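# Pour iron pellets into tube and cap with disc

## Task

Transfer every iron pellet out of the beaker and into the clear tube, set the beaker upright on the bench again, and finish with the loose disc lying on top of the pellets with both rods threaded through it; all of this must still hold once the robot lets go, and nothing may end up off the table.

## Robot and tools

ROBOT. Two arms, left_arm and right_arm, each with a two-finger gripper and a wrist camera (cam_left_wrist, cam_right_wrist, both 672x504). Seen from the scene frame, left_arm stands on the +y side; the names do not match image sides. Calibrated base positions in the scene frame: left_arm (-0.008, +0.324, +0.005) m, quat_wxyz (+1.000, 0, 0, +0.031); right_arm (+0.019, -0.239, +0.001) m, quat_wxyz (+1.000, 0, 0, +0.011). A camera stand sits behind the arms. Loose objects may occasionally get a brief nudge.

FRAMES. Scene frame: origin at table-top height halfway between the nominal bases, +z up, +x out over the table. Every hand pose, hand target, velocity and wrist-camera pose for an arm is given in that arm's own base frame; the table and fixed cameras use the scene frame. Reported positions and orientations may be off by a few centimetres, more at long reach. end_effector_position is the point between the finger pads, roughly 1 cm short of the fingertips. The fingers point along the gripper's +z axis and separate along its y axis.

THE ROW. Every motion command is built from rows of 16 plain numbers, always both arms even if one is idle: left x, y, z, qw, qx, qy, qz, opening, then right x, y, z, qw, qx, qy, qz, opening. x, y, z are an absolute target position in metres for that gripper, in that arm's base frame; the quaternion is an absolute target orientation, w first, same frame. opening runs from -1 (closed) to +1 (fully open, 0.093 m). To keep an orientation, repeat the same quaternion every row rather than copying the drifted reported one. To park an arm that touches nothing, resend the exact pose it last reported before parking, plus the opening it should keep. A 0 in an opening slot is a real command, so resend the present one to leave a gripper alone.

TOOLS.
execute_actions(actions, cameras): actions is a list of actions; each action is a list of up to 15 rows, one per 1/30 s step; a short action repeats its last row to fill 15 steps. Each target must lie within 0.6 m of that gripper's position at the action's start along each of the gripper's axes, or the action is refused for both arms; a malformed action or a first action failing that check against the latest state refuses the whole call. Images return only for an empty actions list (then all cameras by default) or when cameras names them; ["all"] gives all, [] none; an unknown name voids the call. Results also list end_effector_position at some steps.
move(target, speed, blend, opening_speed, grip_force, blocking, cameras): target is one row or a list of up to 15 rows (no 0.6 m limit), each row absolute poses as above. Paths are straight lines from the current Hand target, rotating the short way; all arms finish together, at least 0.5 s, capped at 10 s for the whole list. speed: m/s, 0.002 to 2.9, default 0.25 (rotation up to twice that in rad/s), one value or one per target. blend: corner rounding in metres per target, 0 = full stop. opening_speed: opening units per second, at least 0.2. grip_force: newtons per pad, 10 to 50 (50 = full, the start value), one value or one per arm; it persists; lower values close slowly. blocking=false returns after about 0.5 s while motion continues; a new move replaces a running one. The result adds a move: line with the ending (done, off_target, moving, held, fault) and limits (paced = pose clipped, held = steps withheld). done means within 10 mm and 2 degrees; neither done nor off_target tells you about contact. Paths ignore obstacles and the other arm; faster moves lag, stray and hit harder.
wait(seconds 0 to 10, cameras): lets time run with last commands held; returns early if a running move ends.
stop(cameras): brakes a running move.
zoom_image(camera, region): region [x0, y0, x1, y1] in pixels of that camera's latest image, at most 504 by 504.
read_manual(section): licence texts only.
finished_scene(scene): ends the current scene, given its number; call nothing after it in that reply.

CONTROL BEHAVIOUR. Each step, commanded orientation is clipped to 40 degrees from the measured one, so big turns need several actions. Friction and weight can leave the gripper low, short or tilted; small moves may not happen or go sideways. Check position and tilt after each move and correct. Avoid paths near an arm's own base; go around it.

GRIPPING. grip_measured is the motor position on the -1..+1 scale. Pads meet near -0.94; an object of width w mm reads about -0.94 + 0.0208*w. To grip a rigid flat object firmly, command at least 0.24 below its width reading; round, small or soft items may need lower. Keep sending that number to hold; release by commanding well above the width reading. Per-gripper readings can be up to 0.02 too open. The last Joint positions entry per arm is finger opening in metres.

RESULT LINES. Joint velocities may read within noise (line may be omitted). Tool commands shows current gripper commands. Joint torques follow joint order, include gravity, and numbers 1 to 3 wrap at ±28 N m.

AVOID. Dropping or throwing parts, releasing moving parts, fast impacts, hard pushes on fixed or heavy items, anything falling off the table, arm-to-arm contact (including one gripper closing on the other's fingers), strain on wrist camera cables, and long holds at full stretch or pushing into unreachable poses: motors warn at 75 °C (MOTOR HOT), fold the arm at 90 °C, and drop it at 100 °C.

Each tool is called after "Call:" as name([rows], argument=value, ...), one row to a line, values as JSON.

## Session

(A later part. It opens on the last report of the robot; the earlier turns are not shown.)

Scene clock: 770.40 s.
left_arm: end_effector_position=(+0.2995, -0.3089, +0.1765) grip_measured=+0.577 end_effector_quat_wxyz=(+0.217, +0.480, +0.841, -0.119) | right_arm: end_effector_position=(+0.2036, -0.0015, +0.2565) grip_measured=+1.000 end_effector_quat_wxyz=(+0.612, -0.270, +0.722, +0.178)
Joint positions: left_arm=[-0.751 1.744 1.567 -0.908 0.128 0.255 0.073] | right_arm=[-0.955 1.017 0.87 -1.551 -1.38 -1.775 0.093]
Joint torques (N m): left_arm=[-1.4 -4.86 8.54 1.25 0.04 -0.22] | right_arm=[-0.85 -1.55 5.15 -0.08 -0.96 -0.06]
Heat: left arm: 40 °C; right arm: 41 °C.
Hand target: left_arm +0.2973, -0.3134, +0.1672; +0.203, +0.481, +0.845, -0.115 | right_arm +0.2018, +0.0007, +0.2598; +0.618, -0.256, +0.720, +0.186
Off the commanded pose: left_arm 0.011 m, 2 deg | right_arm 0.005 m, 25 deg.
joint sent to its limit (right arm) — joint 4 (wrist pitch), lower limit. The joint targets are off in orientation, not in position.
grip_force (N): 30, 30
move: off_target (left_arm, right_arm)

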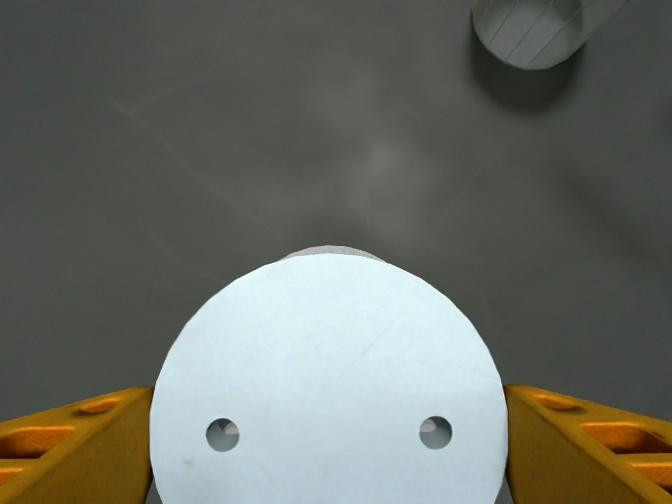

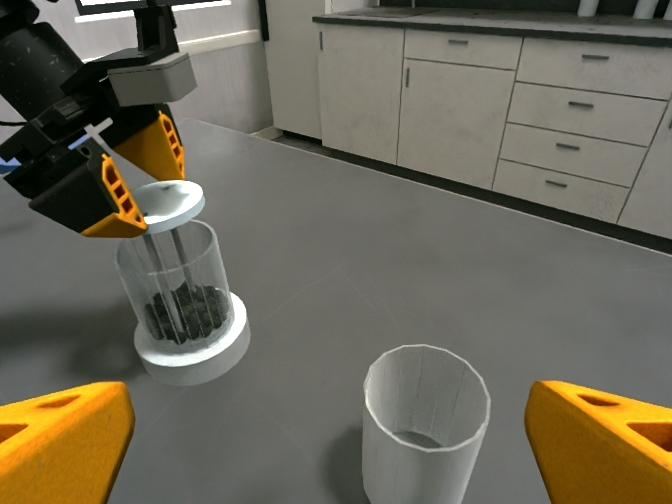

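Call:
move([
  [0.293,-0.3058,0.166,0.2028,0.481,0.845,-0.1155,0.3,0.20,0.0,0.26,0.602,-0.36,0.623,0.347,1],
], speed=0.004, cameras=["all"])

Call:
zoom_image(camera="cam_left_wrist", region=[170, 380, 490, 480])

Call:
zoom_image(camera="cam_right_wrist", region=[70, 130, 250, 310])

Scene clock: 792.27 s.
left_arm: end_effector_position=(+0.2995, -0.3090, +0.1765) grip_measured=+0.577 end_effector_quat_wxyz=(+0.218, +0.480, +0.841, -0.119) | right_arm: end_effector_position=(+0.2036, -0.0015, +0.2565) grip_measured=+1.000 end_effector_quat_wxyz=(+0.612, -0.269, +0.722, +0.178)
Joint positions: left_arm=[-0.751 1.744 1.567 -0.908 0.128 0.255 0.073] | right_arm=[-0.955 1.017 0.87 -1.551 -1.38 -1.773 0.093]
Joint torques (N m): left_arm=[-1.29 -5.37 7.76 1.27 0.05 -0.21] | right_arm=[-0.17 -0.79 5.3 -0.08 -0.98 -0.14]
Heat: left arm: 41 °C; right arm: 41 °C.
Hand target: left_arm +0.2964, -0.3119, +0.1671; +0.203, +0.481, +0.845, -0.115 | right_arm +0.2026, +0.0011, +0.2597; +0.618, -0.258, +0.718, +0.190
Off the commanded pose: left_arm 0.013 m, 2 deg | right_arm 0.005 m, 25 deg.
joint sent to its limit (right arm) — joint 4 (wrist pitch), lower limit.
grip_force (N): 30, 30
move: off_target (left_arm, right_arm; path cut at 10 s)

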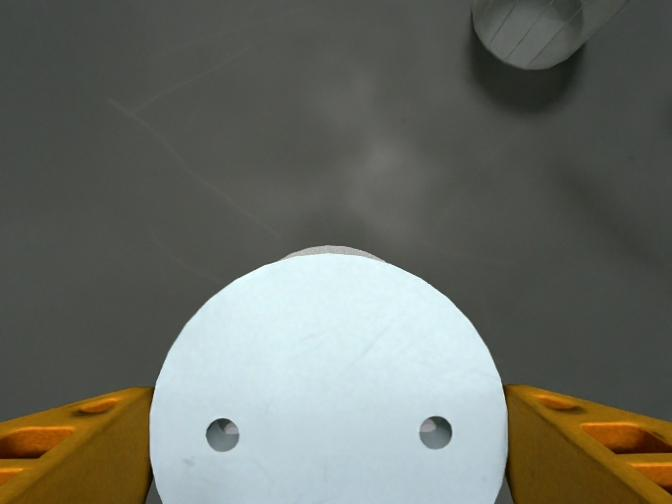

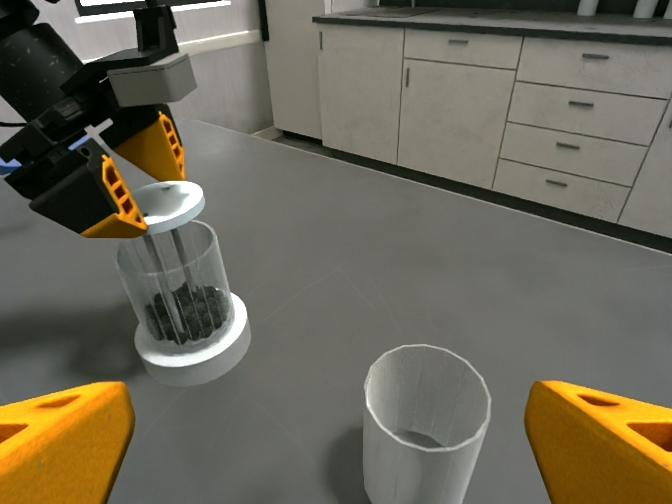

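Scaled by 1.575.

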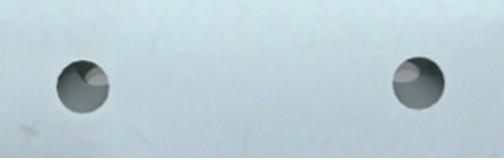

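Scaled by 2.800.

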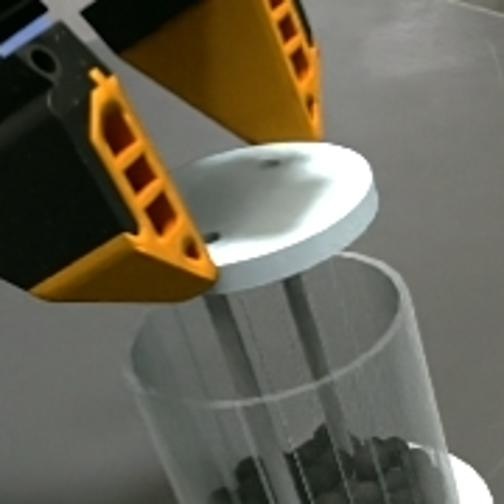

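Call:
move([
  [0.2925,-0.305,0.166,0.2028,0.481,0.845,-0.1155,0.3,0.2026,0.0011,0.2597,0.618,-0.258,0.718,0.190,1],
], speed=0.008, cameras=["all"])

Call:
zoom_image(camera="cam_left_wrist", region=[170, 380, 490, 480])

Call:
zoom_image(camera="cam_right_wrist", region=[70, 130, 250, 310])

Scene clock: 801.93 s.
left_arm: end_effector_position=(+0.2995, -0.3089, +0.1759) grip_measured=+0.577 end_effector_quat_wxyz=(+0.219, +0.480, +0.841, -0.120) | right_arm: end_effector_position=(+0.2036, -0.0015, +0.2565) grip_measured=+1.000 end_effector_quat_wxyz=(+0.612, -0.269, +0.722, +0.178)
Joint positions: left_arm=[-0.751 1.74 1.559 -0.9 0.128 0.255 0.073] | right_arm=[-0.955 1.017 0.87 -1.551 -1.38 -1.773 0.093]
Joint torques (N m): left_arm=[-0.64 -7.19 5.31 1.26 0.09 -0.13] | right_arm=[-0.2 -1.02 5.22 -0.02 -0.98 -0.06]
Heat: left arm: 42 °C; right arm: 41 °C.
Hand target: left_arm +0.2925, -0.3050, +0.1662; +0.203, +0.481, +0.845, -0.115 | right_arm +0.2027, +0.0010, +0.2597; +0.618, -0.257, +0.718, +0.189
Off the commanded pose: left_arm 0.013 m, 2 deg | right_arm 0.004 m, 2 deg.
grip_force (N): 30, 30
move: off_target (left_arm)

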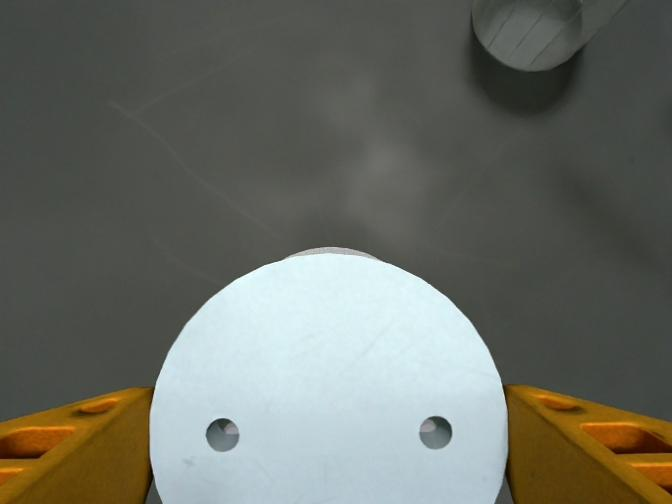

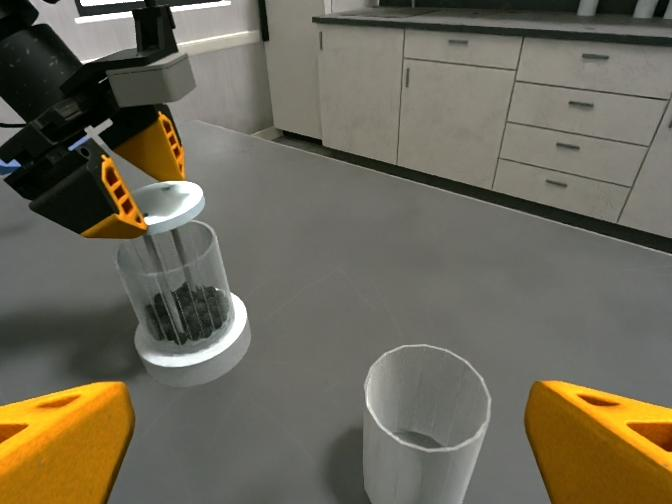

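Scaled by 1.575.

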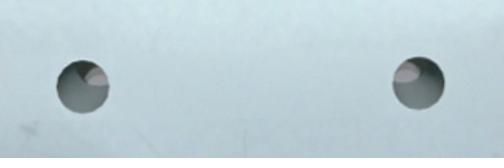

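Scaled by 2.800.

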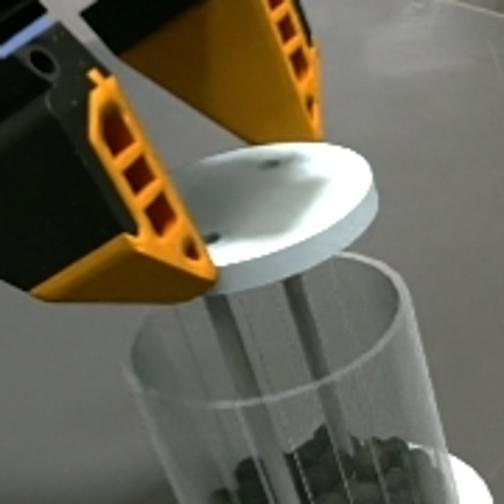

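Call:
move([
  [0.290,-0.3010,0.172,0.2028,0.481,0.845,-0.1155,0.3,0.2026,0.0011,0.2597,0.618,-0.258,0.718,0.190,1],
], speed=0.01, cameras=["all"])

Call:
zoom_image(camera="cam_left_wrist", region=[170, 380, 490, 480])

Call:
zoom_image(camera="cam_right_wrist", region=[70, 130, 250, 310])

Scene clock: 809.83 s.
left_arm: end_effector_position=(+0.2994, -0.3088, +0.1765) grip_measured=+0.577 end_effector_quat_wxyz=(+0.220, +0.480, +0.841, -0.120) | right_arm: end_effector_position=(+0.2037, -0.0015, +0.2565) grip_measured=+1.000 end_effector_quat_wxyz=(+0.612, -0.269, +0.722, +0.179)
Joint positions: left_arm=[-0.751 1.739 1.559 -0.9 0.128 0.255 0.073] | right_arm=[-0.955 1.017 0.87 -1.551 -1.38 -1.771 0.093]
Joint torques (N m): left_arm=[-0.31 -8.27 5.76 1.05 0.11 -0.1] | right_arm=[-0.18 -1.03 5.22 -0.02 -0.98 -0.07]
Heat: left arm: 41 °C; right arm: 41 °C.
Hand target: left_arm +0.2902, -0.3012, +0.1721; +0.203, +0.481, +0.845, -0.115 | right_arm +0.2027, +0.0009, +0.2597; +0.618, -0.258, +0.718, +0.189
Off the commanded pose: left_arm 0.013 m, 2 deg | right_arm 0.004 m, 2 deg.
grip_force (N): 30, 30
move: off_target (left_arm)

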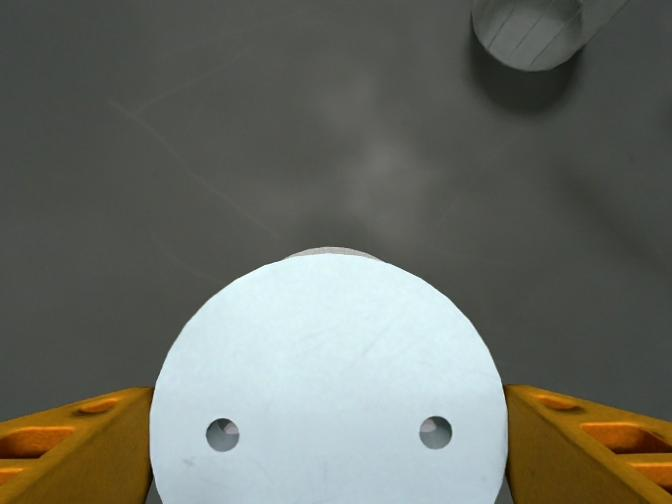

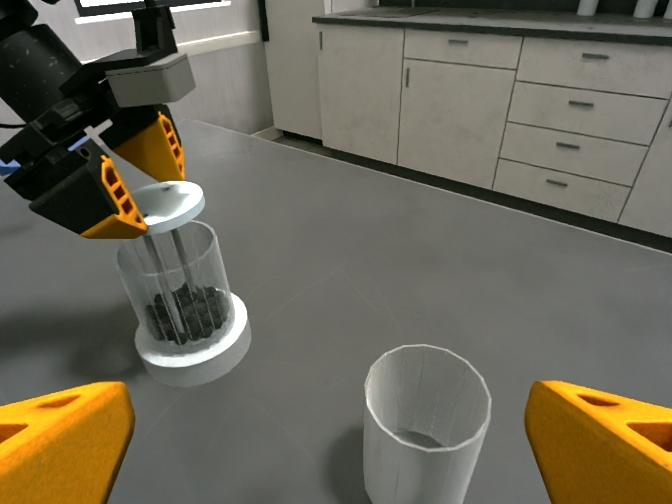

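Scaled by 1.575.

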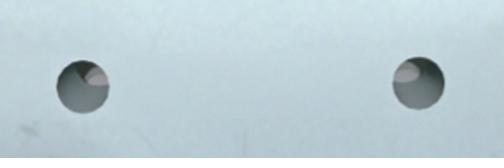

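Scaled by 2.800.

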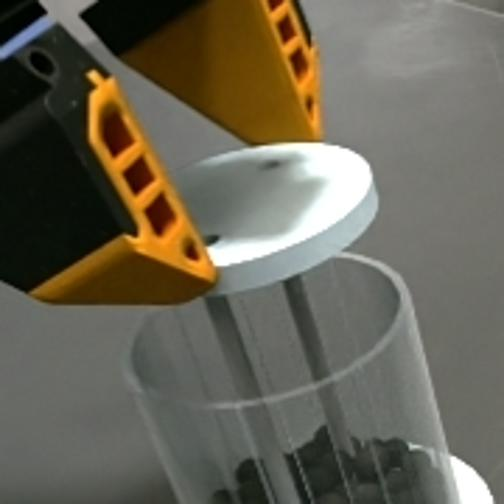

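Call:
move([
  [0.301,-0.303,0.205,0.2028,0.481,0.845,-0.1155,0.3,0.2026,0.0011,0.2597,0.618,-0.258,0.718,0.190,1],
  [0.298,-0.307,0.170,0.2028,0.481,0.845,-0.1155,0.3,0.2026,0.0011,0.2597,0.618,-0.258,0.718,0.190,1],
  [0.293,-0.298,0.168,0.2028,0.481,0.845,-0.1155,0.3,0.2026,0.0011,0.2597,0.618,-0.258,0.718,0.190,1],
], speed=[0.05,0.05,0.012], blend=0.003, cameras=["cam_left_wrist","cam_right_wrist"])

Scene clock: 834.47 s.
left_arm: end_effector_position=(+0.2966, -0.3029, +0.1576) grip_measured=+0.577 end_effector_quat_wxyz=(+0.194, +0.480, +0.848, -0.113) | right_arm: end_effector_position=(+0.2037, -0.0015, +0.2565) grip_measured=+1.000 end_effector_quat_wxyz=(+0.612, -0.268, +0.722, +0.179)
Joint positions: left_arm=[-0.745 1.759 1.532 -0.908 0.127 0.256 0.073] | right_arm=[-0.955 1.017 0.87 -1.551 -1.38 -1.77 0.093]
Joint torques (N m): left_arm=[0.38 -9.92 6.58 1.18 0.18 0.02] | right_arm=[-0.18 -1.05 5.2 -0.02 -0.98 -0.08]
Heat: left arm: 44 °C; right arm: 41 °C.
Hand target: left_arm +0.2931, -0.2981, +0.1678; +0.203, +0.481, +0.845, -0.115 | right_arm +0.2027, +0.0010, +0.2597; +0.618, -0.258, +0.718, +0.189
Off the commanded pose: left_arm 0.012 m, 1 deg | right_arm 0.004 m, 2 deg.
grip_force (N): 30, 30
move: off_target (left_arm)

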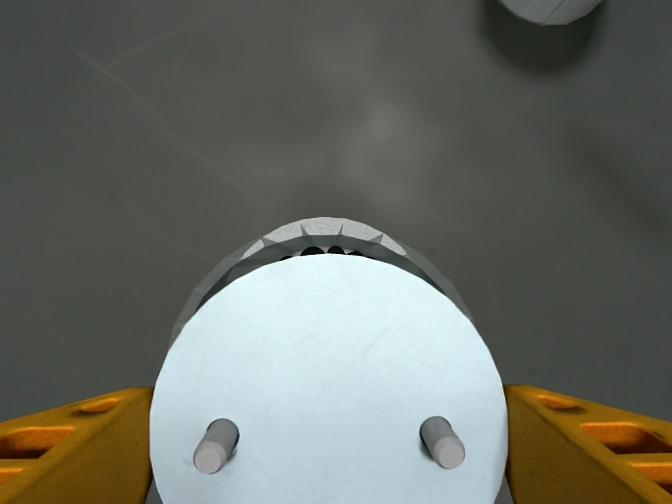

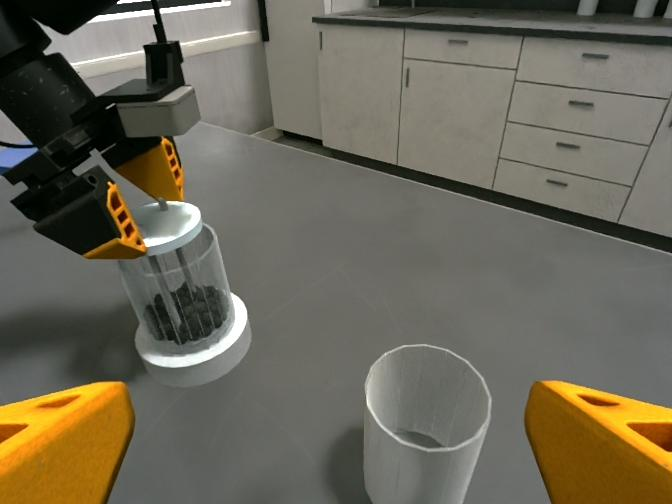

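Call:
move([
  [0.2955,-0.302,0.135,0.2028,0.481,0.845,-0.1155,0.3,0.2026,0.0011,0.2597,0.618,-0.258,0.718,0.190,1],
  [0.296,-0.3025,0.125,0.2028,0.481,0.845,-0.1155,0.3,0.2026,0.0011,0.2597,0.618,-0.258,0.718,0.190,1],
], speed=0.02, blend=0.003, cameras=["cam_left_wrist","cam_right_wrist"])

Scene clock: 844.53 s.
left_arm: end_effector_position=(+0.2975, -0.3039, +0.1399) grip_measured=+0.577 end_effector_quat_wxyz=(+0.214, +0.479, +0.843, -0.118) | right_arm: end_effector_position=(+0.2037, -0.0015, +0.2565) grip_measured=+1.000 end_effector_quat_wxyz=(+0.611, -0.268, +0.723, +0.179)
Joint positions: left_arm=[-0.745 1.732 1.411 -0.772 0.128 0.256 0.073] | right_arm=[-0.955 1.017 0.87 -1.551 -1.38 -1.77 0.093]
Joint torques (N m): left_arm=[0.03 -5.81 4.97 1.55 0.16 -0.02] | right_arm=[-0.2 -1.05 5.2 -0.02 -0.98 -0.09]
Heat: left arm: 45 °C; right arm: 41 °C.
Hand target: left_arm +0.2958, -0.3022, +0.1253; +0.203, +0.481, +0.845, -0.115 | right_arm +0.2027, +0.0010, +0.2597; +0.618, -0.258, +0.718, +0.189
Off the commanded pose: left_arm 0.015 m, 1 deg | right_arm 0.004 m, 2 deg.
grip_force (N): 30, 30
move: off_target (left_arm)

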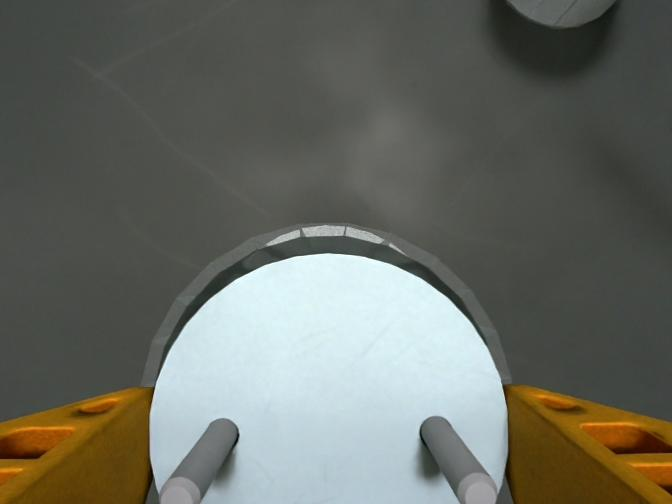

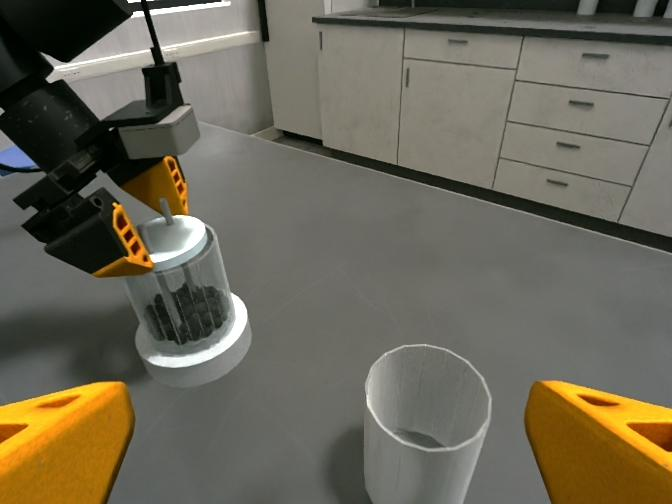

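Call:
move([
  [0.2965,-0.303,0.143,0.2028,0.481,0.845,-0.1155,0.3,0.2026,0.0011,0.2597,0.618,-0.258,0.718,0.190,1],
  [0.2965,-0.303,0.143,0.2028,0.481,0.845,-0.1155,1,0.2026,0.0011,0.2597,0.618,-0.258,0.718,0.190,1],
], speed=0.03, opening_speed=0.4, cameras=["cam_left_wrist","cam_right_wrist"])

Scene clock: 856.63 s.
left_arm: end_effector_position=(+0.2947, -0.3013, +0.1414) grip_measured=+0.999 end_effector_quat_wxyz=(+0.205, +0.479, +0.846, -0.115) | right_arm: end_effector_position=(+0.2037, -0.0015, +0.2565) grip_measured=+1.000 end_effector_quat_wxyz=(+0.611, -0.268, +0.723, +0.179)
Joint positions: left_arm=[-0.745 1.732 1.426 -0.805 0.128 0.256 0.093] | right_arm=[-0.955 1.017 0.87 -1.551 -1.38 -1.769 0.093]
Joint torques (N m): left_arm=[0.02 -6 9.51 1.16 0.15 -0.02] | right_arm=[-0.2 -1.05 5.2 -0.02 -0.98 -0.09]
Heat: left arm: 44 °C; right arm: 41 °C.
Hand target: left_arm +0.2965, -0.3029, +0.1429; +0.203, +0.481, +0.845, -0.115 | right_arm +0.2027, +0.0010, +0.2597; +0.618, -0.257, +0.718, +0.189
Off the commanded pose: left_arm 0.003 m, 0 deg | right_arm 0.004 m, 2 deg.
grip_force (N): 30, 30
move: done

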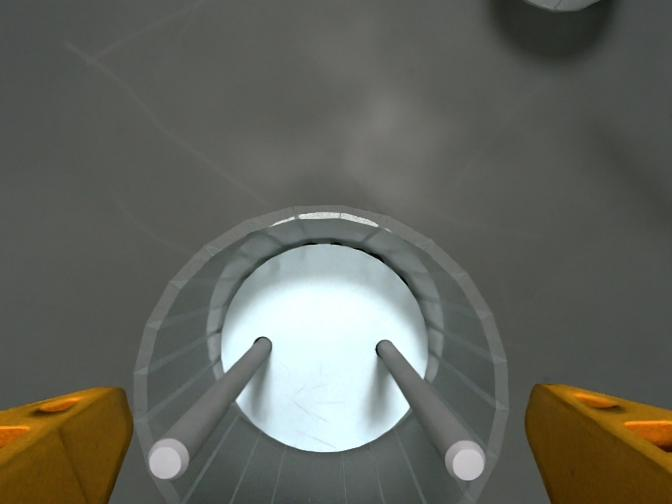

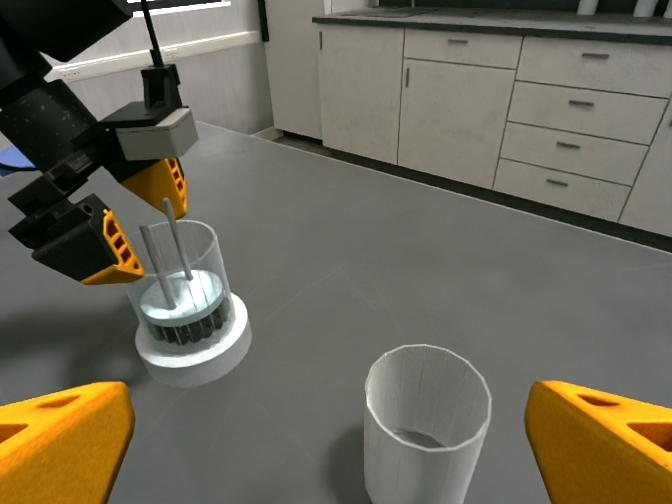

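Seated on the pellets. Lift clear.

Call:
move(target=[0.2965,-0.303,0.25,0.2028,0.481,0.845,-0.1155,1,0.2026,0.0011,0.2597,0.618,-0.258,0.718,0.190,1], speed=0.08, cameras=["cam_left_wrist","cam_right_wrist"])

Scene clock: 863.77 s.
left_arm: end_effector_position=(+0.2957, -0.3022, +0.2486) grip_measured=+0.999 end_effector_quat_wxyz=(+0.205, +0.479, +0.846, -0.115) | right_arm: end_effector_position=(+0.2037, -0.0015, +0.2565) grip_measured=+1.000 end_effector_quat_wxyz=(+0.611, -0.268, +0.723, +0.179)
Joint positions: left_arm=[-0.745 1.806 1.949 -1.255 0.128 0.256 0.093] | right_arm=[-0.955 1.017 0.87 -1.551 -1.38 -1.769 0.093]
Joint torques (N m): left_arm=[0.03 -6.23 9.03 1.15 0.15 -0.03] | right_arm=[-0.2 -1.06 5.2 -0.02 -0.98 -0.09]
Heat: left arm: 43 °C; right arm: 41 °C.
Hand target: left_arm +0.2965, -0.3029, +0.2499; +0.203, +0.481, +0.845, -0.116 | right_arm +0.2027, +0.0010, +0.2597; +0.618, -0.257, +0.718, +0.189
Off the commanded pose: left_arm 0.002 m, 0 deg | right_arm 0.004 m, 2 deg.
grip_force (N): 30, 30
move: done

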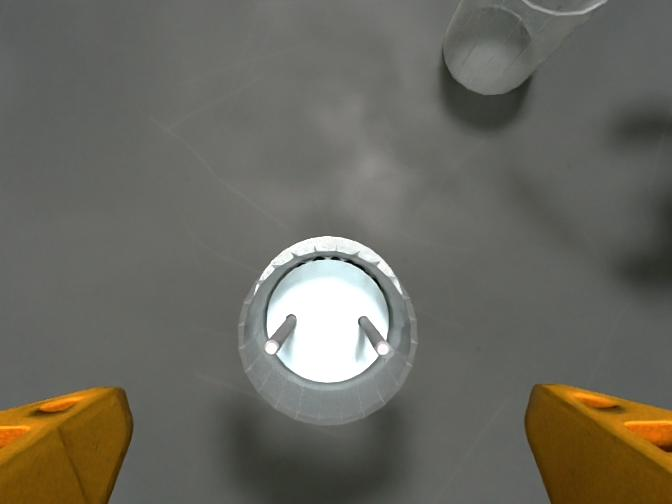

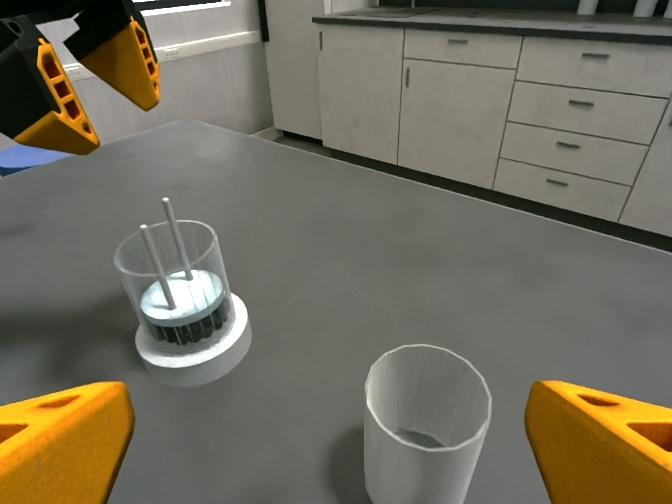

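Call:
zoom_image(camera="cam_right_wrist", region=[350, 330, 510, 504])

Scaled by 2.897.

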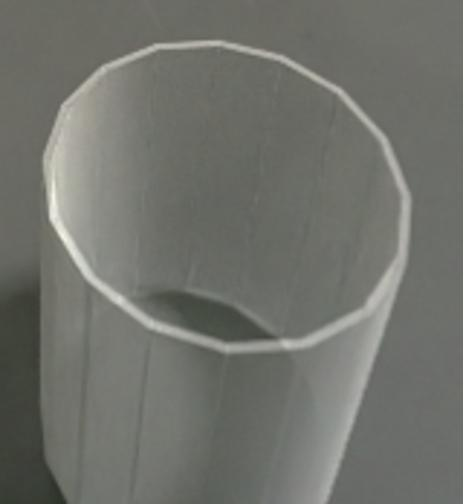

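Empty (shadow only).

Call:
finished_scene(scene=2)

The scene is finished: the task was done.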